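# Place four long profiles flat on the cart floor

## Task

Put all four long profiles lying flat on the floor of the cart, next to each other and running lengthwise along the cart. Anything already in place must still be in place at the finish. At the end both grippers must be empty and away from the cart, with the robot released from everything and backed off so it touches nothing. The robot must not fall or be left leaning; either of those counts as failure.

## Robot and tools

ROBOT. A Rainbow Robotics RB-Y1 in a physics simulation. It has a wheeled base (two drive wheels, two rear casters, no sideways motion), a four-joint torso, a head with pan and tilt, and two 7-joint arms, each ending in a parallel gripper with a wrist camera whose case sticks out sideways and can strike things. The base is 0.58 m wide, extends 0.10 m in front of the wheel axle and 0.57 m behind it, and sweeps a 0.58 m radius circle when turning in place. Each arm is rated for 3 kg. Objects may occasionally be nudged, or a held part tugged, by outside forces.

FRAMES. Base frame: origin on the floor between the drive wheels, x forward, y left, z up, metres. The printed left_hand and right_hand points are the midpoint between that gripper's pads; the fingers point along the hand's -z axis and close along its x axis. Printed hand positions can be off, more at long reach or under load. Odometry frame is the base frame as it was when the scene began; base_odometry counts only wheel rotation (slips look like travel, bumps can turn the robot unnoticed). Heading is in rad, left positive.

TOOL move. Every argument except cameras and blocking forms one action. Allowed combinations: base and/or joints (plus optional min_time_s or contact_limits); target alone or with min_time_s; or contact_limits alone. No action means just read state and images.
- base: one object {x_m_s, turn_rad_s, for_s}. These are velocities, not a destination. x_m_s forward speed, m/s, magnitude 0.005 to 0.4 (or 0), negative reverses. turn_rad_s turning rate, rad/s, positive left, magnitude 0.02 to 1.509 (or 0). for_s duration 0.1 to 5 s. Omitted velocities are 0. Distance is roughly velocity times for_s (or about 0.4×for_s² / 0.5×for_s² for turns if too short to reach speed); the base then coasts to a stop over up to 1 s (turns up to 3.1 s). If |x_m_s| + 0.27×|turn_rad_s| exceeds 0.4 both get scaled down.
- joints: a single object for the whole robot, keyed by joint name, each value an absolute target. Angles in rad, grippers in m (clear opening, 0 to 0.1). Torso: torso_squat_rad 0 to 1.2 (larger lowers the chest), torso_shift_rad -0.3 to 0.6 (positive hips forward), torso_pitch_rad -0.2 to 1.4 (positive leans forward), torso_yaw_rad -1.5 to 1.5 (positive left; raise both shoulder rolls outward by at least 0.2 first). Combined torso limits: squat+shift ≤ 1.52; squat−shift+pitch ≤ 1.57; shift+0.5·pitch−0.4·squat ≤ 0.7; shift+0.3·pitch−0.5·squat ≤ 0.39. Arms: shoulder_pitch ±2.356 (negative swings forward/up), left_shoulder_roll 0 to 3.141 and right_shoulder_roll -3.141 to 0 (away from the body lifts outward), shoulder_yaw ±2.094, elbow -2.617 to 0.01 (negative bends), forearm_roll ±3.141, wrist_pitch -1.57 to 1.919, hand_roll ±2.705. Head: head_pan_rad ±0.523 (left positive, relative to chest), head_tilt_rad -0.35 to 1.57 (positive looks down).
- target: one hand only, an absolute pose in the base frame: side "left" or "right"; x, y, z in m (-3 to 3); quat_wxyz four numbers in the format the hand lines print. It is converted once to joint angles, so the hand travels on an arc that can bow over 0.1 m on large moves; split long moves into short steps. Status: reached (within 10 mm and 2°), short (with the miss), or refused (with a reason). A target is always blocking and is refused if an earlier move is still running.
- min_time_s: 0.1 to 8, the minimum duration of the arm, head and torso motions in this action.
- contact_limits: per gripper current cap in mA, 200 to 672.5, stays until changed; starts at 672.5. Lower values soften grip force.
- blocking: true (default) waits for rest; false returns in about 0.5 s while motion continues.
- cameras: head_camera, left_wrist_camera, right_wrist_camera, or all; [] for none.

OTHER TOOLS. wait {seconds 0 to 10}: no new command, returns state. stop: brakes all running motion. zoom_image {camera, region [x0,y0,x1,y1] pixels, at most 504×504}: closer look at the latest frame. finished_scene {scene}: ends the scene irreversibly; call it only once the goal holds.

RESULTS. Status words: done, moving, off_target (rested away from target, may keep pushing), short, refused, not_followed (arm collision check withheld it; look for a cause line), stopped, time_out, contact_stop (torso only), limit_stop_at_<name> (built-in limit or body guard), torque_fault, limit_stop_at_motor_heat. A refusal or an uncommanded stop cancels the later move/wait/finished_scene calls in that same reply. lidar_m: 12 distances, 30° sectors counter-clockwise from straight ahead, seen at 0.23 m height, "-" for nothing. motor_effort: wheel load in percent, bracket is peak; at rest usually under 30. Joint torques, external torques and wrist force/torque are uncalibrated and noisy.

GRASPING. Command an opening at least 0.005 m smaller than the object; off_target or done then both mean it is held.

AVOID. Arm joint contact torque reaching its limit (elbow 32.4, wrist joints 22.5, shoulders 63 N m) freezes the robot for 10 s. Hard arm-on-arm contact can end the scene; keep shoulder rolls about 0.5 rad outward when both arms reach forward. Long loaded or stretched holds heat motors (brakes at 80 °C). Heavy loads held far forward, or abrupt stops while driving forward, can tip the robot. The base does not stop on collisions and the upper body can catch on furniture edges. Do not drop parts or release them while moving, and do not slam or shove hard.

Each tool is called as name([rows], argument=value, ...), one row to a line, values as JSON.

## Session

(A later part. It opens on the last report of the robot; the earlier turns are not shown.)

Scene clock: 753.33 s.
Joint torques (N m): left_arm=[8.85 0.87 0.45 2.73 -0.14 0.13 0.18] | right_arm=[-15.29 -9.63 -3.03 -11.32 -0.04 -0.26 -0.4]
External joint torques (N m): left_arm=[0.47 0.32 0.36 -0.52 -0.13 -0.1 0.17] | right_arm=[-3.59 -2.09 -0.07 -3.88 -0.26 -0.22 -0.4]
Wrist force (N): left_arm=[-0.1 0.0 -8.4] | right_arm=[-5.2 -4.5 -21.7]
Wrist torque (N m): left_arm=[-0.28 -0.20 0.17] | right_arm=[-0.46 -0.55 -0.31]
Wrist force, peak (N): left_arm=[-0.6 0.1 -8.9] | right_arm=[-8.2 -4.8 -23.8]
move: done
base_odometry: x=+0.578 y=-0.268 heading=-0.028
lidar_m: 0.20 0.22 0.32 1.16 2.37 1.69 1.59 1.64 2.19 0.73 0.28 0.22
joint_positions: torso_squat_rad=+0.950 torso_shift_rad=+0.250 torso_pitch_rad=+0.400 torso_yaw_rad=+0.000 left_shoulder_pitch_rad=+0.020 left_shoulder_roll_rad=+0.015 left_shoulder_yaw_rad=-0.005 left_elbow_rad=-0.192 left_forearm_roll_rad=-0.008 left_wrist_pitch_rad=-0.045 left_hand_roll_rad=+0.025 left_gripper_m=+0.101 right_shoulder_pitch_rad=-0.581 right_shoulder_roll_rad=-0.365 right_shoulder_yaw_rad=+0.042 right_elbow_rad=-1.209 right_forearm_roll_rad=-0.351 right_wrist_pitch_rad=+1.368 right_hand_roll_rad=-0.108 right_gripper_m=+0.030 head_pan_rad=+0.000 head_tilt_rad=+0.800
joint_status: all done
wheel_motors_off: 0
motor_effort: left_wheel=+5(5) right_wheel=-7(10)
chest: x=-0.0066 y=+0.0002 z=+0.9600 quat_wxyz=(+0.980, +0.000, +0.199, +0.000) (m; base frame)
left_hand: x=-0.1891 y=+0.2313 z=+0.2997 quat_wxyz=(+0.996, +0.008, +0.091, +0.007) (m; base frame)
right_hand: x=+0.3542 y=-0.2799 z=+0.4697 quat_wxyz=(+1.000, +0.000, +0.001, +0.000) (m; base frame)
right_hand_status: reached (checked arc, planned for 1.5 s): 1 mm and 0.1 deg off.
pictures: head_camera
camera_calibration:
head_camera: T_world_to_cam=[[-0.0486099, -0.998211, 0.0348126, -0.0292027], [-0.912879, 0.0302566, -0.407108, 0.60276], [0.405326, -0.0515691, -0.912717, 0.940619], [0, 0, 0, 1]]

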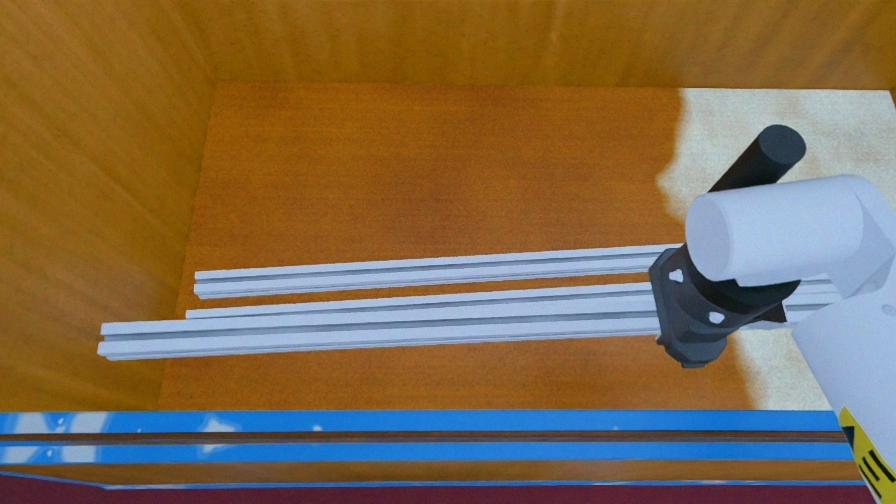

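move(joints={"torso_pitch_rad":0.7}, cameras=[])

move(target={"side":"right","x":0.380,"y":-0.28,"z":0.33,"quat_wxyz":[1,0,0,0.009]}, min_time_s=2, cameras=["head_camera","right_wrist_camera"])

Scene clock: 767.00 s.
Joint torques (N m): left_arm=[15.68 0.51 -0.27 5.51 -0.36 0.91 0.3] | right_arm=[11.66 0.78 2.21 6.29 0.21 2.93 0.08]
External joint torques (N m): left_arm=[0.57 0.04 -0.38 -0.39 -0.36 0.14 0.28] | right_arm=[16.53 7.11 4.62 12.16 0.05 2.41 0.09]
Wrist force (N): left_arm=[1.1 -0.2 -8.2] | right_arm=[7.6 -2.9 -17.7]
Wrist torque (N m): left_arm=[-0.26 -0.19 0.15] | right_arm=[-0.28 0.10 -0.55]
Wrist force, peak (N): left_arm=[-0.1 0.1 -8.7] | right_arm=[50.7 -8.8 19.9]
move: done
base_odometry: x=+0.578 y=-0.268 heading=-0.028
lidar_m: 0.18 0.20 0.28 1.15 2.35 1.69 1.59 1.63 2.19 0.73 0.26 0.19
joint_positions: torso_squat_rad=+0.950 torso_shift_rad=+0.250 torso_pitch_rad=+0.698 torso_yaw_rad=+0.000 left_shoulder_pitch_rad=+0.020 left_shoulder_roll_rad=+0.015 left_shoulder_yaw_rad=-0.005 left_elbow_rad=-0.192 left_forearm_roll_rad=-0.008 left_wrist_pitch_rad=-0.045 left_hand_roll_rad=+0.025 left_gripper_m=+0.101 right_shoulder_pitch_rad=-0.586 right_shoulder_roll_rad=-0.367 right_shoulder_yaw_rad=+0.040 right_elbow_rad=-1.213 right_forearm_roll_rad=-0.352 right_wrist_pitch_rad=+1.368 right_hand_roll_rad=-0.108 right_gripper_m=+0.030 head_pan_rad=+0.000 head_tilt_rad=+0.800
joint_status: all done
wheel_motors_off: 0
motor_effort: left_wheel=+5(6) right_wheel=-19(28)
chest: x=+0.0715 y=+0.0007 z=+0.9121 quat_wxyz=(+0.940, -0.001, +0.342, +0.000) (m; base frame)
left_hand: x=-0.2968 y=+0.2310 z=+0.3342 quat_wxyz=(+0.971, +0.008, +0.238, +0.006) (m; base frame)
right_hand: x=+0.2776 y=-0.2802 z=+0.3392 quat_wxyz=(+0.989, +0.000, +0.145, +0.001) (m; base frame)
pictures: none

Scene clock: 769.33 s.
Joint torques (N m): left_arm=[16.26 0.79 -0.52 5.22 -0.14 0.95 0.41] | right_arm=[-10.47 -7.87 -2.86 -8.86 0.33 -0.29 0.15]
External joint torques (N m): left_arm=[1.11 0.28 -0.64 -0.68 -0.13 0.18 0.39] | right_arm=[-2.82 -0.93 -0.54 -2.52 0.12 -0.25 0.15]
Wrist force (N): left_arm=[1.7 0.3 -8.0] | right_arm=[-5.2 -4.2 -21.9]
Wrist torque (N m): left_arm=[-0.33 -0.12 0.16] | right_arm=[-0.38 -0.52 -0.30]
Wrist force, peak (N): left_arm=[1.7 0.1 -8.2] | right_arm=[-5.4 -4.3 -22.0]
move: done
base_odometry: x=+0.578 y=-0.268 heading=-0.028
lidar_m: 0.18 0.19 0.28 1.15 2.36 1.70 1.59 1.64 2.20 0.72 0.27 0.20
joint_positions: torso_squat_rad=+0.950 torso_shift_rad=+0.250 torso_pitch_rad=+0.700 torso_yaw_rad=+0.000 left_shoulder_pitch_rad=+0.020 left_shoulder_roll_rad=+0.015 left_shoulder_yaw_rad=-0.005 left_elbow_rad=-0.192 left_forearm_roll_rad=-0.008 left_wrist_pitch_rad=-0.045 left_hand_roll_rad=+0.025 left_gripper_m=+0.101 right_shoulder_pitch_rad=-0.720 right_shoulder_roll_rad=-0.366 right_shoulder_yaw_rad=+0.011 right_elbow_rad=-1.063 right_forearm_roll_rad=-0.324 right_wrist_pitch_rad=+1.074 right_hand_roll_rad=-0.065 right_gripper_m=+0.030 head_pan_rad=+0.000 head_tilt_rad=+0.800
joint_status: all done
wheel_motors_off: 0
motor_effort: left_wheel=+5(7) right_wheel=-14(22)
chest: x=+0.0721 y=+0.0003 z=+0.9117 quat_wxyz=(+0.939, +0.000, +0.343, +0.000) (m; base frame)
left_hand: x=-0.2972 y=+0.2313 z=+0.3346 quat_wxyz=(+0.971, +0.009, +0.239, +0.006) (m; base frame)
right_hand: x=+0.3788 y=-0.2800 z=+0.3287 quat_wxyz=(+1.000, +0.000, +0.001, +0.009) (m; base frame)
right_hand_status: reached (checked arc, planned for 2.0 s): 2 mm and 0.2 deg off.
pictures: head_camera, right_wrist_camera
camera_calibration:
head_camera: T_world_to_cam=[[-0.0361808, -0.998199, 0.0478502, -0.0363798], [-0.992368, 0.0302387, -0.119548, 0.398457], [0.117886, -0.0518103, -0.991675, 0.957341], [0, 0, 0, 1]]
right_wrist_camera: T_world_to_cam=[[-0.999992, 0.000293361, -0.00403377, 0.381877], [-0.00155567, 0.892733, 0.450584, 0.132634], [0.00373326, 0.450587, -0.892725, 0.492229], [0, 0, 0, 1]]

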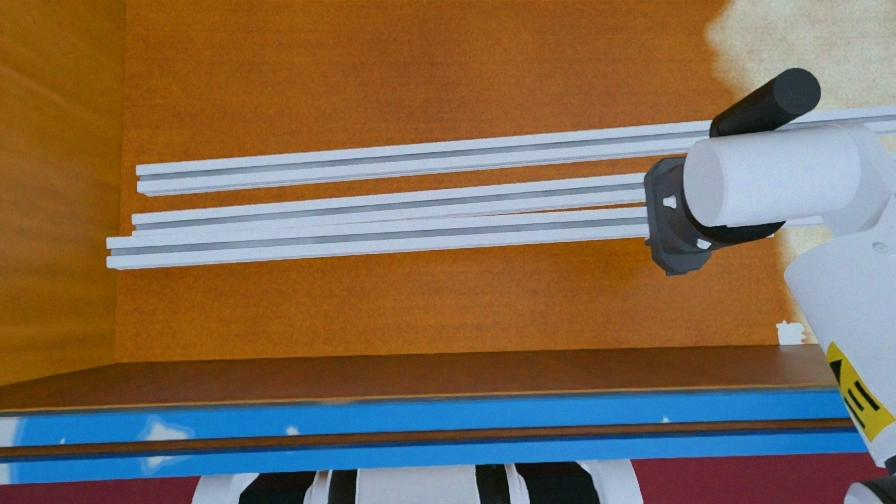

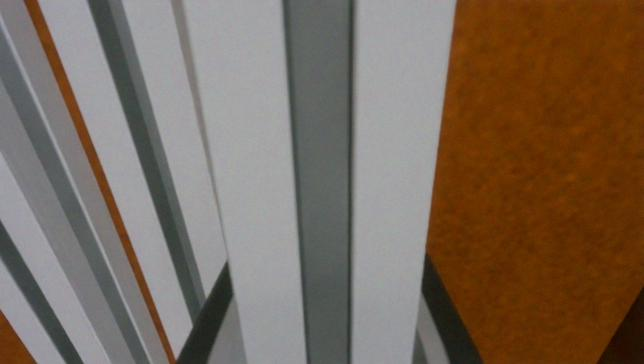

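move(target={"side":"right","x":0.371,"y":-0.277,"z":0.33,"quat_wxyz":[1,0,0,0.018]}, min_time_s=1.5, cameras=["head_camera","right_wrist_camera"])

Scene clock: 789.50 s.
Joint torques (N m): left_arm=[15.7 -0.09 -0.31 5.25 0.08 0.84 -0.04] | right_arm=[-8.86 -5.88 -1.91 -10 0.34 0.23 0.04]
External joint torques (N m): left_arm=[0.55 -0.59 -0.42 -0.66 0.08 0.07 -0.07] | right_arm=[-1.73 0.81 0.45 -3.59 0.13 0.27 0.04]
Wrist force (N): left_arm=[1.5 0.3 -8.0] | right_arm=[-5.2 -4.1 -21.7]
Wrist torque (N m): left_arm=[-0.31 -0.12 0.15] | right_arm=[-0.32 -0.53 -0.32]
Wrist force, peak (N): left_arm=[1.8 0.0 -8.3] | right_arm=[-5.2 -4.5 -22.1]
move: done
base_odometry: x=+0.578 y=-0.268 heading=-0.028
lidar_m: 0.18 0.20 0.27 1.15 2.35 1.69 1.59 1.64 2.19 0.73 0.27 0.19
joint_positions: torso_squat_rad=+0.950 torso_shift_rad=+0.250 torso_pitch_rad=+0.700 torso_yaw_rad=+0.000 left_shoulder_pitch_rad=+0.020 left_shoulder_roll_rad=+0.015 left_shoulder_yaw_rad=-0.005 left_elbow_rad=-0.192 left_forearm_roll_rad=-0.008 left_wrist_pitch_rad=-0.045 left_hand_roll_rad=+0.025 left_gripper_m=+0.101 right_shoulder_pitch_rad=-0.687 right_shoulder_roll_rad=-0.363 right_shoulder_yaw_rad=+0.021 right_elbow_rad=-1.109 right_forearm_roll_rad=-0.317 right_wrist_pitch_rad=+1.083 right_hand_roll_rad=-0.064 right_gripper_m=+0.030 head_pan_rad=+0.000 head_tilt_rad=+0.800
joint_status: all done
wheel_motors_off: 0
motor_effort: left_wheel=+5(6) right_wheel=-14(15)
chest: x=+0.0721 y=+0.0003 z=+0.9117 quat_wxyz=(+0.939, +0.000, +0.343, +0.000) (m; base frame)
left_hand: x=-0.2972 y=+0.2313 z=+0.3346 quat_wxyz=(+0.971, +0.009, +0.239, +0.006) (m; base frame)
right_hand: x=+0.3708 y=-0.2773 z=+0.3295 quat_wxyz=(+1.000, +0.000, +0.001, +0.018) (m; base frame)
right_hand_status: reached (checked arc, planned for 1.5 s): 1 mm and 0.1 deg off.
pictures: head_camera, right_wrist_camera
camera_calibration:
head_camera: T_world_to_cam=[[-0.0361819, -0.998199, 0.047847, -0.0363784], [-0.992368, 0.0302404, -0.119545, 0.398456], [0.117883, -0.0518072, -0.991675, 0.95734], [0, 0, 0, 1]]
right_wrist_camera: T_world_to_cam=[[-0.999839, -0.0174321, -0.00430692, 0.369029], [-0.0175039, 0.892694, 0.450323, 0.135853], [-0.00400534, 0.450326, -0.892855, 0.494607], [0, 0, 0, 1]]

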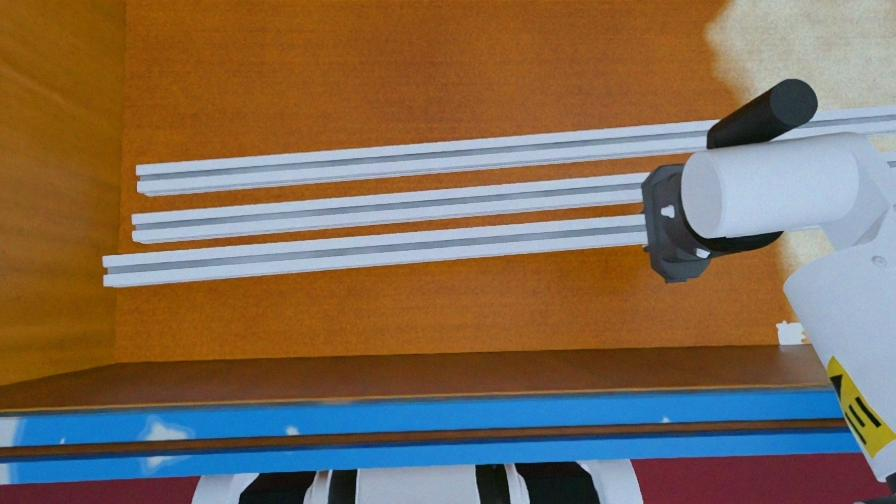

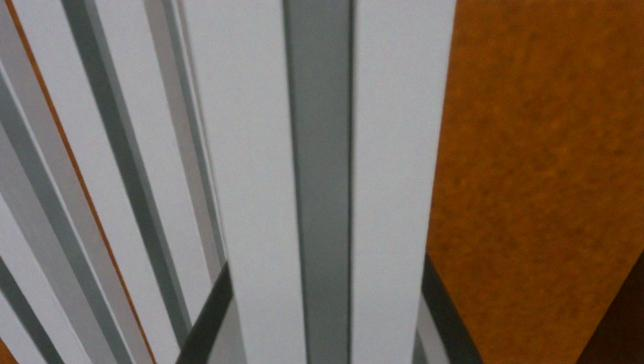

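move(joints={"torso_squat_rad":0.99}, min_time_s=1, cameras=["right_wrist_camera"])

move(joints={"torso_squat_rad":1.0}, min_time_s=0.5, cameras=[])

move(joints={"torso_squat_rad":1.007}, min_time_s=0.5, cameras=["head_camera"])

Scene clock: 797.60 s.
Joint torques (N m): left_arm=[15.8 0.48 -0.3 5.62 -0.02 0.76 0.22] | right_arm=[8.46 6.28 1.18 2.28 0.08 -0.27 0.19]
External joint torques (N m): left_arm=[0.88 0.08 -0.4 -0.19 -0.01 0.01 0.2] | right_arm=[15.96 13.19 3.63 8.78 -0.16 -0.19 0.19]
Wrist force (N): left_arm=[1.2 0.2 -8.2] | right_arm=[-5.5 -4.5 -21.7]
Wrist torque (N m): left_arm=[-0.31 -0.16 0.15] | right_arm=[-0.46 -0.49 -0.29]
Wrist force, peak (N): left_arm=[1.1 -0.1 -9.3] | right_arm=[-5.9 -4.2 -24.1]
move: contact_stop
base_odometry: x=+0.578 y=-0.268 heading=-0.028
lidar_m: 0.18 0.20 0.28 1.16 2.36 1.68 1.58 1.65 2.20 0.73 0.27 0.18
joint_positions: torso_squat_rad=+0.982 torso_shift_rad=+0.246 torso_pitch_rad=+0.689 torso_yaw_rad=-0.003 left_shoulder_pitch_rad=+0.020 left_shoulder_roll_rad=+0.015 left_shoulder_yaw_rad=-0.005 left_elbow_rad=-0.192 left_forearm_roll_rad=-0.008 left_wrist_pitch_rad=-0.045 left_hand_roll_rad=+0.025 left_gripper_m=+0.101 right_shoulder_pitch_rad=-0.692 right_shoulder_roll_rad=-0.366 right_shoulder_yaw_rad=+0.020 right_elbow_rad=-1.112 right_forearm_roll_rad=-0.317 right_wrist_pitch_rad=+1.083 right_hand_roll_rad=-0.064 right_gripper_m=+0.030 head_pan_rad=+0.000 head_tilt_rad=+0.800
joint_status: torso_squat_rad contact_stop (moved +0.032 of +0.040)
wheel_motors_off: 0
motor_effort: left_wheel=+9(16) right_wheel=-15(26)
chest: x=+0.0635 y=+0.0011 z=+0.8962 quat_wxyz=(+0.941, -0.002, +0.338, -0.001) (m; base frame)
left_hand: x=-0.2991 y=+0.2306 z=+0.3144 quat_wxyz=(+0.972, +0.007, +0.233, +0.005) (m; base frame)
right_hand: x=+0.3723 y=-0.2797 z=+0.3202 quat_wxyz=(+1.000, -0.002, -0.008, +0.018) (m; base frame)
pictures: right_wrist_camera
camera_calibration:
right_wrist_camera: T_world_to_cam=[[-0.999588, -0.0174285, -0.0228033, 0.376285], [-0.0257688, 0.894828, 0.445667, 0.147357], [0.0126378, 0.446071, -0.894909, 0.480706], [0, 0, 0, 1]]

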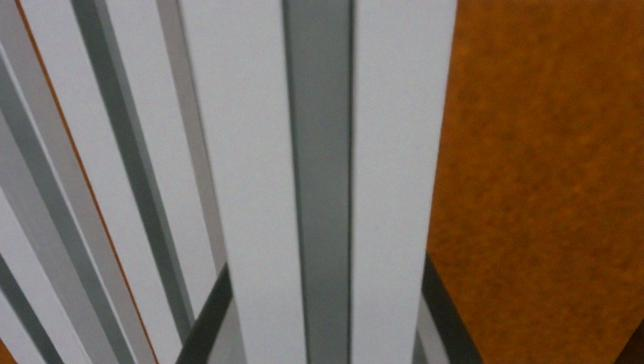

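not run: a stop that you did not command came earlier in this reply.

not run: a stop that you did not command came earlier in this reply.

move(joints={"torso_squat_rad":0.78,"torso_shift_rad":0.25,"torso_pitch_rad":0.7,"torso_yaw_rad":0}, min_time_s=1.5, cameras=[])

move(target={"side":"right","x":0.371,"y":-0.277,"z":0.335,"quat_wxyz":[1,0,0,0.018]}, min_time_s=2, cameras=["head_camera","right_wrist_camera"])

Scene clock: 818.87 s.
Joint torques (N m): left_arm=[16.69 0.51 -0.77 5.53 -0.11 1.01 0.26] | right_arm=[-8.81 -5.45 -1.99 -9.41 0.13 -0.18 -0.22]
External joint torques (N m): left_arm=[1.52 0.01 -0.88 -0.38 -0.1 0.24 0.24] | right_arm=[-1.69 1.23 0.37 -3.01 -0.08 -0.13 -0.22]
Wrist force (N): left_arm=[1.3 -0.1 -8.0] | right_arm=[-5.1 -4.5 -21.9]
Wrist torque (N m): left_arm=[-0.28 -0.14 0.14] | right_arm=[-0.25 -0.48 -0.35]
Wrist force, peak (N): left_arm=[1.4 0.3 -8.4] | right_arm=[-6.6 -3.9 -23.1]
move: done
base_odometry: x=+0.578 y=-0.268 heading=-0.028
lidar_m: 0.18 0.19 0.28 1.15 2.35 1.68 1.59 1.65 2.18 0.72 0.27 0.19
joint_positions: torso_squat_rad=+0.780 torso_shift_rad=+0.250 torso_pitch_rad=+0.701 torso_yaw_rad=+0.000 left_shoulder_pitch_rad=+0.020 left_shoulder_roll_rad=+0.015 left_shoulder_yaw_rad=-0.005 left_elbow_rad=-0.192 left_forearm_roll_rad=-0.008 left_wrist_pitch_rad=-0.045 left_hand_roll_rad=+0.025 left_gripper_m=+0.101 right_shoulder_pitch_rad=-0.687 right_shoulder_roll_rad=-0.363 right_shoulder_yaw_rad=+0.021 right_elbow_rad=-1.109 right_forearm_roll_rad=-0.317 right_wrist_pitch_rad=+1.083 right_hand_roll_rad=-0.064 right_gripper_m=+0.030 head_pan_rad=+0.000 head_tilt_rad=+0.800
joint_status: all done
wheel_motors_off: 0
motor_effort: left_wheel=+7(10) right_wheel=-8(16)
chest: x=+0.0947 y=+0.0004 z=+0.9992 quat_wxyz=(+0.939, +0.000, +0.343, +0.000) (m; base frame)
left_hand: x=-0.2749 y=+0.2313 z=+0.4223 quat_wxyz=(+0.971, +0.009, +0.239, +0.006) (m; base frame)
right_hand: x=+0.3931 y=-0.2772 z=+0.4169 quat_wxyz=(+1.000, +0.000, +0.001, +0.018) (m; base frame)
pictures: none

Scene clock: 821.20 s.
Joint torques (N m): left_arm=[16.41 0.83 -0.39 5.42 -0.05 0.82 0.23] | right_arm=[-9.94 -5.76 -1.5 -4.29 0.06 -0.33 0.34]
External joint torques (N m): left_arm=[1.24 0.33 -0.51 -0.5 -0.05 0.05 0.2] | right_arm=[-1.84 0 -1.11 -1.39 -0.07 -0.07 0.33]
Wrist force (N): left_arm=[1.4 -0.4 -7.9] | right_arm=[-6.3 -4.2 -21.8]
Wrist torque (N m): left_arm=[-0.22 -0.13 0.17] | right_arm=[-0.06 -0.50 -0.27]
Wrist force, peak (N): left_arm=[1.6 0.2 -8.4] | right_arm=[-6.3 -4.6 -22.6]
move: short
base_odometry: x=+0.578 y=-0.268 heading=-0.028
lidar_m: 0.18 0.20 0.28 1.16 2.37 1.69 1.59 1.64 2.20 0.72 0.26 0.20
joint_positions: torso_squat_rad=+0.780 torso_shift_rad=+0.250 torso_pitch_rad=+0.701 torso_yaw_rad=+0.000 left_shoulder_pitch_rad=+0.020 left_shoulder_roll_rad=+0.015 left_shoulder_yaw_rad=-0.005 left_elbow_rad=-0.192 left_forearm_roll_rad=-0.008 left_wrist_pitch_rad=-0.045 left_hand_roll_rad=+0.025 left_gripper_m=+0.101 right_shoulder_pitch_rad=-0.952 right_shoulder_roll_rad=-0.274 right_shoulder_yaw_rad=-0.034 right_elbow_rad=-0.267 right_forearm_roll_rad=-0.343 right_wrist_pitch_rad=+0.415 right_hand_roll_rad=+0.123 right_gripper_m=+0.030 head_pan_rad=+0.000 head_tilt_rad=+0.800
joint_status: all done
wheel_motors_off: 0
motor_effort: left_wheel=+8(9) right_wheel=-9(13)
chest: x=+0.0947 y=+0.0003 z=+0.9992 quat_wxyz=(+0.939, +0.000, +0.343, +0.000) (m; base frame)
left_hand: x=-0.2749 y=+0.2313 z=+0.4223 quat_wxyz=(+0.971, +0.009, +0.239, +0.006) (m; base frame)
right_hand: x=+0.3698 y=-0.2769 z=+0.3370 quat_wxyz=(+0.998, -0.014, -0.051, +0.018) (m; base frame)
right_hand_status: short (checked arc, as near as the solve gets, planned for 2.0 s): 2 mm and 6.1 deg off. The place is met; only the turn is off.
pictures: head_camera, right_wrist_camera
camera_calibration:
head_camera: T_world_to_cam=[[-0.0361332, -0.998203, 0.0477964, -0.0397073], [-0.99243, 0.0302246, -0.119034, 0.430844], [0.117376, -0.0517357, -0.991739, 1.04159], [0, 0, 0, 1]]
right_wrist_camera: T_world_to_cam=[[-0.993796, -0.0197319, -0.109456, 0.400617], [-0.0644134, 0.9044, 0.421795, 0.1623], [0.0906696, 0.426229, -0.90006, 0.461887], [0, 0, 0, 1]]

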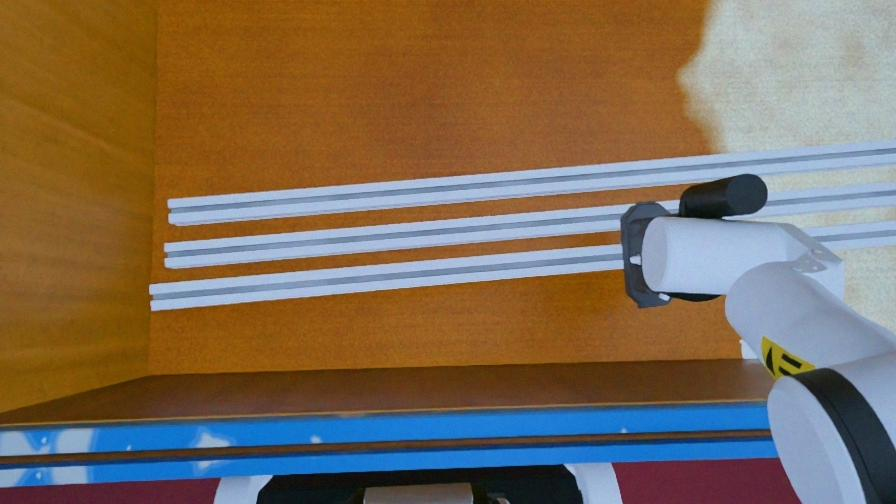

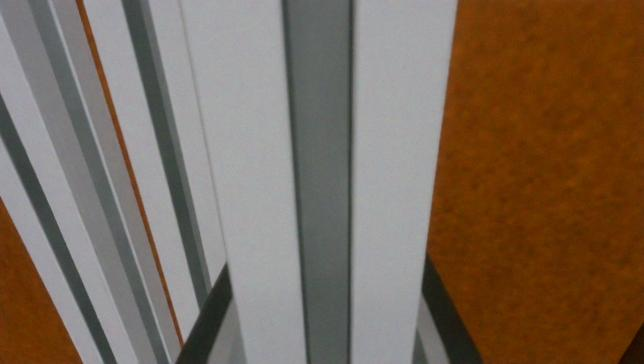

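move(joints={"torso_squat_rad":0.8}, min_time_s=0.5, cameras=[])

move(target={"side":"right","x":0.371,"y":-0.277,"z":0.335,"quat_wxyz":[1,0,0,0.018]}, min_time_s=1, cameras=[])

move(joints={"torso_squat_rad":0.845}, min_time_s=1, cameras=["right_wrist_camera"])

Scene clock: 827.67 s.
Joint torques (N m): left_arm=[16.23 1.2 -0.33 5.32 0.03 1.01 0.27] | right_arm=[-9.92 -5.99 -0.69 -4.89 0.2 -0.42 -0.06]
External joint torques (N m): left_arm=[1.07 0.7 -0.44 -0.59 0.04 0.24 0.25] | right_arm=[-1.81 -0.24 -0.3 -1.98 0.06 -0.16 -0.06]
Wrist force (N): left_arm=[1.0 -0.4 -8.0] | right_arm=[-6.5 -4.1 -21.8]
Wrist torque (N m): left_arm=[-0.23 -0.16 0.13] | right_arm=[-0.20 -0.52 -0.34]
Wrist force, peak (N): left_arm=[1.3 0.1 -8.4] | right_arm=[-6.6 -4.2 -22.1]
move: done
base_odometry: x=+0.578 y=-0.268 heading=-0.028
lidar_m: 0.18 0.19 0.27 1.15 2.36 1.68 1.59 1.64 2.19 0.71 0.27 0.19
joint_positions: torso_squat_rad=+0.800 torso_shift_rad=+0.250 torso_pitch_rad=+0.700 torso_yaw_rad=+0.000 left_shoulder_pitch_rad=+0.020 left_shoulder_roll_rad=+0.015 left_shoulder_yaw_rad=-0.005 left_elbow_rad=-0.192 left_forearm_roll_rad=-0.008 left_wrist_pitch_rad=-0.045 left_hand_roll_rad=+0.025 left_gripper_m=+0.101 right_shoulder_pitch_rad=-0.952 right_shoulder_roll_rad=-0.274 right_shoulder_yaw_rad=-0.034 right_elbow_rad=-0.267 right_forearm_roll_rad=-0.343 right_wrist_pitch_rad=+0.415 right_hand_roll_rad=+0.123 right_gripper_m=+0.030 head_pan_rad=+0.000 head_tilt_rad=+0.800
joint_status: all done
wheel_motors_off: 0
motor_effort: left_wheel=+9(9) right_wheel=-9(11)
chest: x=+0.0921 y=+0.0003 z=+0.9897 quat_wxyz=(+0.939, +0.000, +0.343, +0.000) (m; base frame)
left_hand: x=-0.2772 y=+0.2313 z=+0.4127 quat_wxyz=(+0.971, +0.009, +0.239, +0.006) (m; base frame)
right_hand: x=+0.3674 y=-0.2769 z=+0.3275 quat_wxyz=(+0.998, -0.014, -0.052, +0.018) (m; base frame)
pictures: none

Scene clock: 829.00 s.
Joint torques (N m): left_arm=[16.81 0.42 0.07 5.5 -0.13 0.93 0.13] | right_arm=[-11.43 -9.23 -1.05 -4.86 -0.04 0.05 -0.13]
External joint torques (N m): left_arm=[1.65 -0.08 -0.04 -0.41 -0.12 0.16 0.11] | right_arm=[-2.52 -3.02 -0.65 -1.77 -0.17 0.16 -0.13]
Wrist force (N): left_arm=[1.4 0.1 -8.1] | right_arm=[-5.3 -4.4 -21.6]
Wrist torque (N m): left_arm=[-0.32 -0.11 0.13] | right_arm=[-0.20 -0.51 -0.34]
Wrist force, peak (N): left_arm=[1.6 0.0 -8.4] | right_arm=[-6.9 -3.8 -21.9]
move: done
base_odometry: x=+0.578 y=-0.268 heading=-0.028
lidar_m: 0.18 0.20 0.28 1.15 2.36 1.69 1.59 1.64 2.19 0.72 0.27 0.20
joint_positions: torso_squat_rad=+0.800 torso_shift_rad=+0.250 torso_pitch_rad=+0.700 torso_yaw_rad=+0.000 left_shoulder_pitch_rad=+0.020 left_shoulder_roll_rad=+0.015 left_shoulder_yaw_rad=-0.005 left_elbow_rad=-0.192 left_forearm_roll_rad=-0.008 left_wrist_pitch_rad=-0.045 left_hand_roll_rad=+0.025 left_gripper_m=+0.101 right_shoulder_pitch_rad=-0.990 right_shoulder_roll_rad=-0.294 right_shoulder_yaw_rad=-0.049 right_elbow_rad=-0.267 right_forearm_roll_rad=-0.373 right_wrist_pitch_rad=+0.541 right_hand_roll_rad=+0.158 right_gripper_m=+0.030 head_pan_rad=+0.000 head_tilt_rad=+0.800
joint_status: all done
wheel_motors_off: 0
motor_effort: left_wheel=+9(9) right_wheel=-9(11)
chest: x=+0.0921 y=+0.0003 z=+0.9897 quat_wxyz=(+0.939, +0.000, +0.343, +0.000) (m; base frame)
left_hand: x=-0.2772 y=+0.2313 z=+0.4127 quat_wxyz=(+0.971, +0.009, +0.239, +0.006) (m; base frame)
right_hand: x=+0.3699 y=-0.2766 z=+0.3358 quat_wxyz=(+1.000, -0.003, -0.012, +0.018) (m; base frame)
right_hand_status: reached (checked arc, as near as the solve gets, planned for 1.0 s): 1 mm and 1.4 deg off.
pictures: none

Scene clock: 830.27 s.
Joint torques (N m): left_arm=[15.55 0.61 -0.65 5.38 -0.05 0.86 0.24] | right_arm=[-11.02 -9.89 -0.84 -4.89 0.05 -0.01 -0.01]
External joint torques (N m): left_arm=[0.4 0.11 -0.76 -0.53 -0.04 0.09 0.22] | right_arm=[-2.11 -3.68 -0.44 -1.8 -0.09 0.1 -0.01]
Wrist force (N): left_arm=[1.2 0.3 -8.1] | right_arm=[-5.4 -4.3 -21.6]
Wrist torque (N m): left_arm=[-0.30 -0.17 0.16] | right_arm=[-0.18 -0.54 -0.30]
Wrist force, peak (N): left_arm=[1.5 0.4 -8.2] | right_arm=[-5.5 -4.4 -22.0]
move: done
base_odometry: x=+0.578 y=-0.268 heading=-0.028
lidar_m: 0.18 0.20 0.28 1.16 2.36 1.68 1.59 1.64 2.19 0.72 0.26 0.19
joint_positions: torso_squat_rad=+0.845 torso_shift_rad=+0.250 torso_pitch_rad=+0.700 torso_yaw_rad=+0.000 left_shoulder_pitch_rad=+0.020 left_shoulder_roll_rad=+0.015 left_shoulder_yaw_rad=-0.005 left_elbow_rad=-0.192 left_forearm_roll_rad=-0.008 left_wrist_pitch_rad=-0.045 left_hand_roll_rad=+0.025 left_gripper_m=+0.101 right_shoulder_pitch_rad=-0.990 right_shoulder_roll_rad=-0.294 right_shoulder_yaw_rad=-0.049 right_elbow_rad=-0.267 right_forearm_roll_rad=-0.373 right_wrist_pitch_rad=+0.541 right_hand_roll_rad=+0.158 right_gripper_m=+0.030 head_pan_rad=+0.000 head_tilt_rad=+0.800
joint_status: all done
wheel_motors_off: 0
motor_effort: left_wheel=+8(9) right_wheel=-8(12)
chest: x=+0.0864 y=+0.0003 z=+0.9673 quat_wxyz=(+0.939, +0.000, +0.343, +0.000) (m; base frame)
left_hand: x=-0.2830 y=+0.2313 z=+0.3903 quat_wxyz=(+0.971, +0.009, +0.239, +0.006) (m; base frame)
right_hand: x=+0.3642 y=-0.2766 z=+0.3134 quat_wxyz=(+1.000, -0.003, -0.012, +0.018) (m; base frame)
pictures: right_wrist_camera
camera_calibration:
right_wrist_camera: T_world_to_cam=[[-0.999379, -0.0183496, -0.0300873, 0.369962], [-0.0298136, 0.895444, 0.444174, 0.149529], [0.0187911, 0.444795, -0.895435, 0.470891], [0, 0, 0, 1]]

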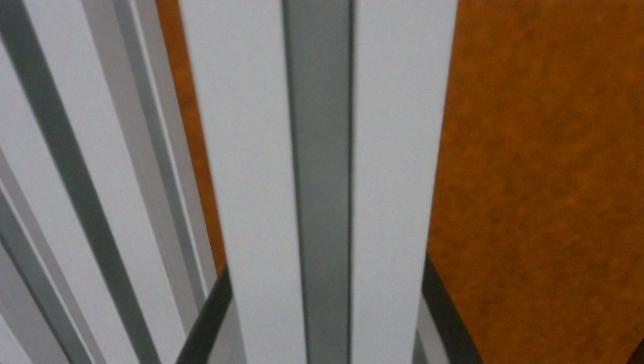

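move(joints={"torso_squat_rad":0.862}, min_time_s=0.6, cameras=[])

move(joints={"torso_squat_rad":0.87}, min_time_s=0.5, cameras=["right_wrist_camera"])

Scene clock: 836.23 s.
Joint torques (N m): left_arm=[16.32 0.81 -0.03 5.63 -0.23 1.17 0.19] | right_arm=[-11.4 -9.41 -1.46 -4.74 -0.05 0.14 0.01]
External joint torques (N m): left_arm=[1.17 0.31 -0.14 -0.28 -0.22 0.39 0.16] | right_arm=[-2.49 -3.2 -1.06 -1.65 -0.18 0.25 0.01]
Wrist force (N): left_arm=[1.2 0.1 -8.3] | right_arm=[-5.5 -4.7 -21.3]
Wrist torque (N m): left_arm=[-0.26 -0.15 0.16] | right_arm=[-0.14 -0.52 -0.31]
Wrist force, peak (N): left_arm=[1.5 0.2 -8.5] | right_arm=[-5.6 -4.6 -22.0]
move: done
base_odometry: x=+0.578 y=-0.268 heading=-0.028
lidar_m: 0.18 0.19 0.27 1.16 2.36 1.69 1.58 1.63 2.19 0.73 0.27 0.20
joint_positions: torso_squat_rad=+0.862 torso_shift_rad=+0.250 torso_pitch_rad=+0.700 torso_yaw_rad=+0.000 left_shoulder_pitch_rad=+0.020 left_shoulder_roll_rad=+0.015 left_shoulder_yaw_rad=-0.005 left_elbow_rad=-0.192 left_forearm_roll_rad=-0.008 left_wrist_pitch_rad=-0.045 left_hand_roll_rad=+0.025 left_gripper_m=+0.101 right_shoulder_pitch_rad=-0.990 right_shoulder_roll_rad=-0.294 right_shoulder_yaw_rad=-0.049 right_elbow_rad=-0.267 right_forearm_roll_rad=-0.373 right_wrist_pitch_rad=+0.541 right_hand_roll_rad=+0.158 right_gripper_m=+0.030 head_pan_rad=+0.000 head_tilt_rad=+0.800
joint_status: all done
wheel_motors_off: 0
motor_effort: left_wheel=+8(9) right_wheel=-10(11)
chest: x=+0.0842 y=+0.0003 z=+0.9586 quat_wxyz=(+0.939, +0.000, +0.343, +0.000) (m; base frame)
left_hand: x=-0.2852 y=+0.2313 z=+0.3816 quat_wxyz=(+0.971, +0.009, +0.239, +0.006) (m; base frame)
right_hand: x=+0.3619 y=-0.2766 z=+0.3047 quat_wxyz=(+1.000, -0.003, -0.012, +0.018) (m; base frame)
pictures: none

Scene clock: 837.03 s.
Joint torques (N m): left_arm=[15.73 0.98 -0.28 5.63 -0.12 0.96 0.34] | right_arm=[-11.41 -9.06 -1.12 -5.25 0.01 -0.4 -0.02]
External joint torques (N m): left_arm=[0.58 0.48 -0.39 -0.28 -0.11 0.19 0.32] | right_arm=[-2.49 -2.84 -0.72 -2.15 -0.12 -0.3 -0.02]
Wrist force (N): left_arm=[1.2 0.0 -7.8] | right_arm=[-6.8 -4.1 -14.2]
Wrist torque (N m): left_arm=[-0.26 -0.16 0.14] | right_arm=[-0.14 -0.31 -0.32]
Wrist force, peak (N): left_arm=[1.6 0.2 -8.2] | right_arm=[-5.1 -4.8 -21.6]
move: done
base_odometry: x=+0.578 y=-0.268 heading=-0.028
lidar_m: 0.18 0.19 0.28 1.15 2.35 1.68 1.59 1.64 2.19 0.73 0.27 0.18
joint_positions: torso_squat_rad=+0.870 torso_shift_rad=+0.250 torso_pitch_rad=+0.700 torso_yaw_rad=+0.000 left_shoulder_pitch_rad=+0.020 left_shoulder_roll_rad=+0.015 left_shoulder_yaw_rad=-0.005 left_elbow_rad=-0.192 left_forearm_roll_rad=-0.008 left_wrist_pitch_rad=-0.045 left_hand_roll_rad=+0.025 left_gripper_m=+0.101 right_shoulder_pitch_rad=-0.990 right_shoulder_roll_rad=-0.294 right_shoulder_yaw_rad=-0.049 right_elbow_rad=-0.267 right_forearm_roll_rad=-0.373 right_wrist_pitch_rad=+0.541 right_hand_roll_rad=+0.158 right_gripper_m=+0.030 head_pan_rad=+0.000 head_tilt_rad=+0.800
joint_status: all done
wheel_motors_off: 0
motor_effort: left_wheel=+8(9) right_wheel=-9(11)
chest: x=+0.0830 y=+0.0003 z=+0.9545 quat_wxyz=(+0.939, +0.000, +0.343, +0.000) (m; base frame)
left_hand: x=-0.2862 y=+0.2313 z=+0.3775 quat_wxyz=(+0.971, +0.009, +0.239, +0.006) (m; base frame)
right_hand: x=+0.3609 y=-0.2766 z=+0.3007 quat_wxyz=(+1.000, -0.003, -0.012, +0.018) (m; base frame)
pictures: right_wrist_camera
camera_calibration:
right_wrist_camera: T_world_to_cam=[[-0.999376, -0.0183596, -0.030174, 0.366386], [-0.0298614, 0.895435, 0.444189, 0.155099], [0.0188638, 0.444813, -0.895425, 0.45951], [0, 0, 0, 1]]

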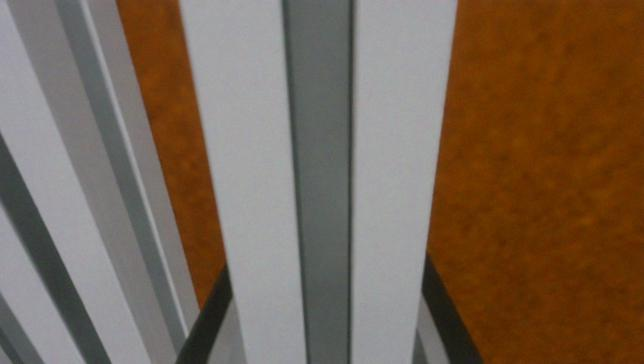

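move(joints={"right_gripper_m":0.046}, cameras=["right_wrist_camera"])

move(joints={"torso_squat_rad":0.79,"torso_shift_rad":0.235}, min_time_s=2, cameras=["right_wrist_camera","head_camera"])

Scene clock: 841.77 s.
Joint torques (N m): left_arm=[16.1 1.07 -0.26 5.54 -0.11 1.12 0.29] | right_arm=[-9.14 -8.05 -0.52 -3.82 0.08 -0.13 -0.03]
External joint torques (N m): left_arm=[0.95 0.57 -0.38 -0.37 -0.11 0.35 0.26] | right_arm=[-0.21 -1.83 -0.12 -0.72 -0.05 -0.03 -0.03]
Wrist force (N): left_arm=[1.5 0.3 -7.6] | right_arm=[-4.0 -4.6 -9.1]
Wrist torque (N m): left_arm=[-0.30 -0.12 0.15] | right_arm=[0.19 -0.47 -0.33]
Wrist force, peak (N): left_arm=[1.6 0.2 -8.2] | right_arm=[-6.5 -4.4 -14.2]
move: done
base_odometry: x=+0.578 y=-0.268 heading=-0.028
lidar_m: 0.18 0.19 0.27 1.15 2.35 1.68 1.59 1.63 2.18 0.72 0.28 0.20
joint_positions: torso_squat_rad=+0.870 torso_shift_rad=+0.250 torso_pitch_rad=+0.700 torso_yaw_rad=+0.000 left_shoulder_pitch_rad=+0.020 left_shoulder_roll_rad=+0.015 left_shoulder_yaw_rad=-0.005 left_elbow_rad=-0.192 left_forearm_roll_rad=-0.008 left_wrist_pitch_rad=-0.045 left_hand_roll_rad=+0.025 left_gripper_m=+0.101 right_shoulder_pitch_rad=-0.991 right_shoulder_roll_rad=-0.294 right_shoulder_yaw_rad=-0.049 right_elbow_rad=-0.267 right_forearm_roll_rad=-0.373 right_wrist_pitch_rad=+0.541 right_hand_roll_rad=+0.158 right_gripper_m=+0.046 head_pan_rad=+0.000 head_tilt_rad=+0.800
joint_status: all done
wheel_motors_off: 0
motor_effort: left_wheel=+8(9) right_wheel=-8(11)
chest: x=+0.0830 y=+0.0003 z=+0.9545 quat_wxyz=(+0.939, +0.000, +0.343, +0.000) (m; base frame)
left_hand: x=-0.2862 y=+0.2313 z=+0.3775 quat_wxyz=(+0.971, +0.009, +0.239, +0.006) (m; base frame)
right_hand: x=+0.3615 y=-0.2766 z=+0.3008 quat_wxyz=(+1.000, -0.003, -0.012, +0.018) (m; base frame)
pictures: right_wrist_camera
camera_calibration:
right_wrist_camera: T_world_to_cam=[[-0.999345, -0.0184015, -0.0311623, 0.367239], [-0.0303373, 0.895456, 0.444116, 0.155279], [0.019732, 0.44477, -0.895427, 0.45935], [0, 0, 0, 1]]

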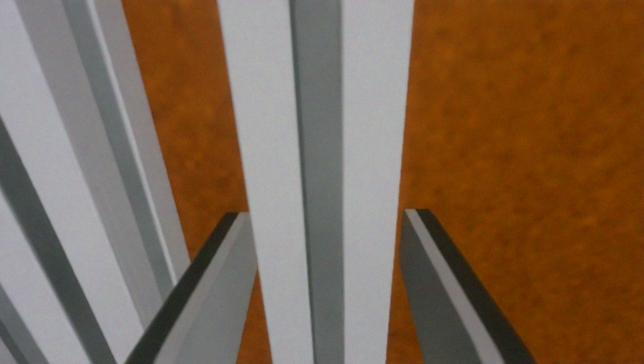

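Scene clock: 844.07 s.
Joint torques (N m): left_arm=[16.59 0.56 -0.63 5.78 -0.22 0.99 0.2] | right_arm=[-9.17 -8.08 -0.86 -3.66 0.26 -0.05 -0.16]
External joint torques (N m): left_arm=[1.43 0.06 -0.74 -0.13 -0.21 0.22 0.18] | right_arm=[-0.24 -1.86 -0.47 -0.56 0.13 0.06 -0.16]
Wrist force (N): left_arm=[1.4 -0.1 -8.2] | right_arm=[-5.0 -4.5 -12.7]
Wrist torque (N m): left_arm=[-0.25 -0.13 0.15] | right_arm=[0.18 -0.51 -0.36]
Wrist force, peak (N): left_arm=[1.0 0.3 -8.5] | right_arm=[-5.3 -4.6 -12.6]
move: done
base_odometry: x=+0.578 y=-0.268 heading=-0.028
lidar_m: 0.18 0.20 0.28 1.15 2.36 1.69 1.59 1.64 2.19 0.72 0.27 0.19
joint_positions: torso_squat_rad=+0.790 torso_shift_rad=+0.235 torso_pitch_rad=+0.700 torso_yaw_rad=+0.000 left_shoulder_pitch_rad=+0.020 left_shoulder_roll_rad=+0.015 left_shoulder_yaw_rad=-0.005 left_elbow_rad=-0.192 left_forearm_roll_rad=-0.008 left_wrist_pitch_rad=-0.045 left_hand_roll_rad=+0.025 left_gripper_m=+0.101 right_shoulder_pitch_rad=-0.991 right_shoulder_roll_rad=-0.294 right_shoulder_yaw_rad=-0.049 right_elbow_rad=-0.267 right_forearm_roll_rad=-0.373 right_wrist_pitch_rad=+0.541 right_hand_roll_rad=+0.158 right_gripper_m=+0.046 head_pan_rad=+0.000 head_tilt_rad=+0.800
joint_status: all done
wheel_motors_off: 0
motor_effort: left_wheel=+9(9) right_wheel=-8(11)
chest: x=+0.0861 y=+0.0003 z=+0.9962 quat_wxyz=(+0.939, +0.000, +0.343, +0.000) (m; base frame)
left_hand: x=-0.2832 y=+0.2313 z=+0.4193 quat_wxyz=(+0.971, +0.009, +0.239, +0.006) (m; base frame)
right_hand: x=+0.3645 y=-0.2766 z=+0.3425 quat_wxyz=(+1.000, -0.003, -0.012, +0.018) (m; base frame)
pictures: head_camera, right_wrist_camera
camera_calibration:
head_camera: T_world_to_cam=[[-0.0361462, -0.998203, 0.0477865, -0.0398627], [-0.992397, 0.0302245, -0.119307, 0.422306], [0.117648, -0.0517356, -0.991707, 1.03959], [0, 0, 0, 1]]
right_wrist_camera: T_world_to_cam=[[-0.999351, -0.0184014, -0.0309809, 0.371455], [-0.0302565, 0.895456, 0.444121, 0.136826], [0.0195696, 0.44477, -0.895431, 0.496659], [0, 0, 0, 1]]

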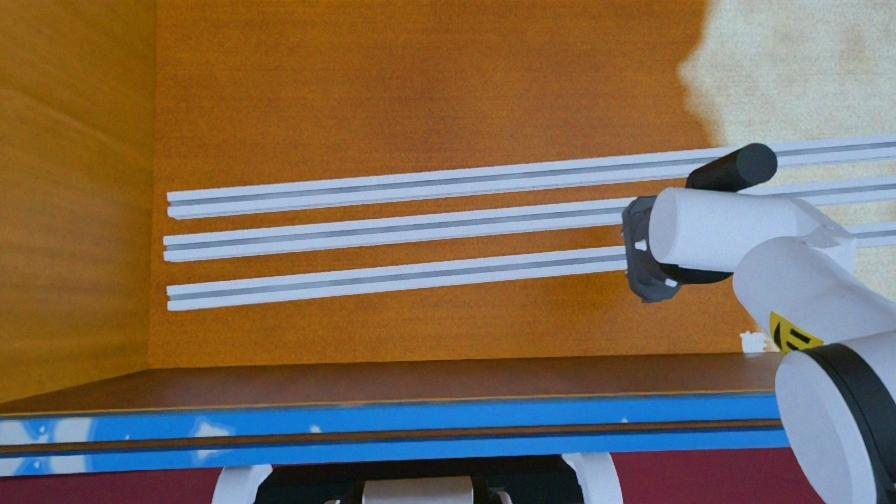

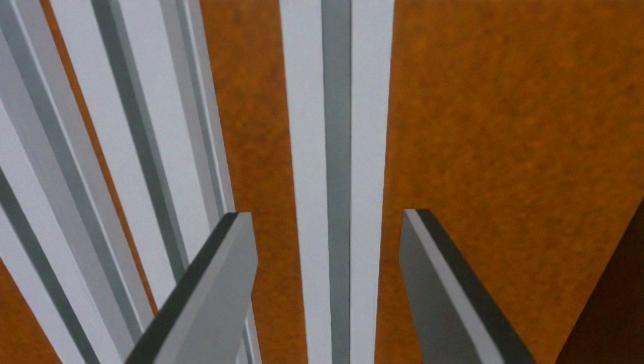

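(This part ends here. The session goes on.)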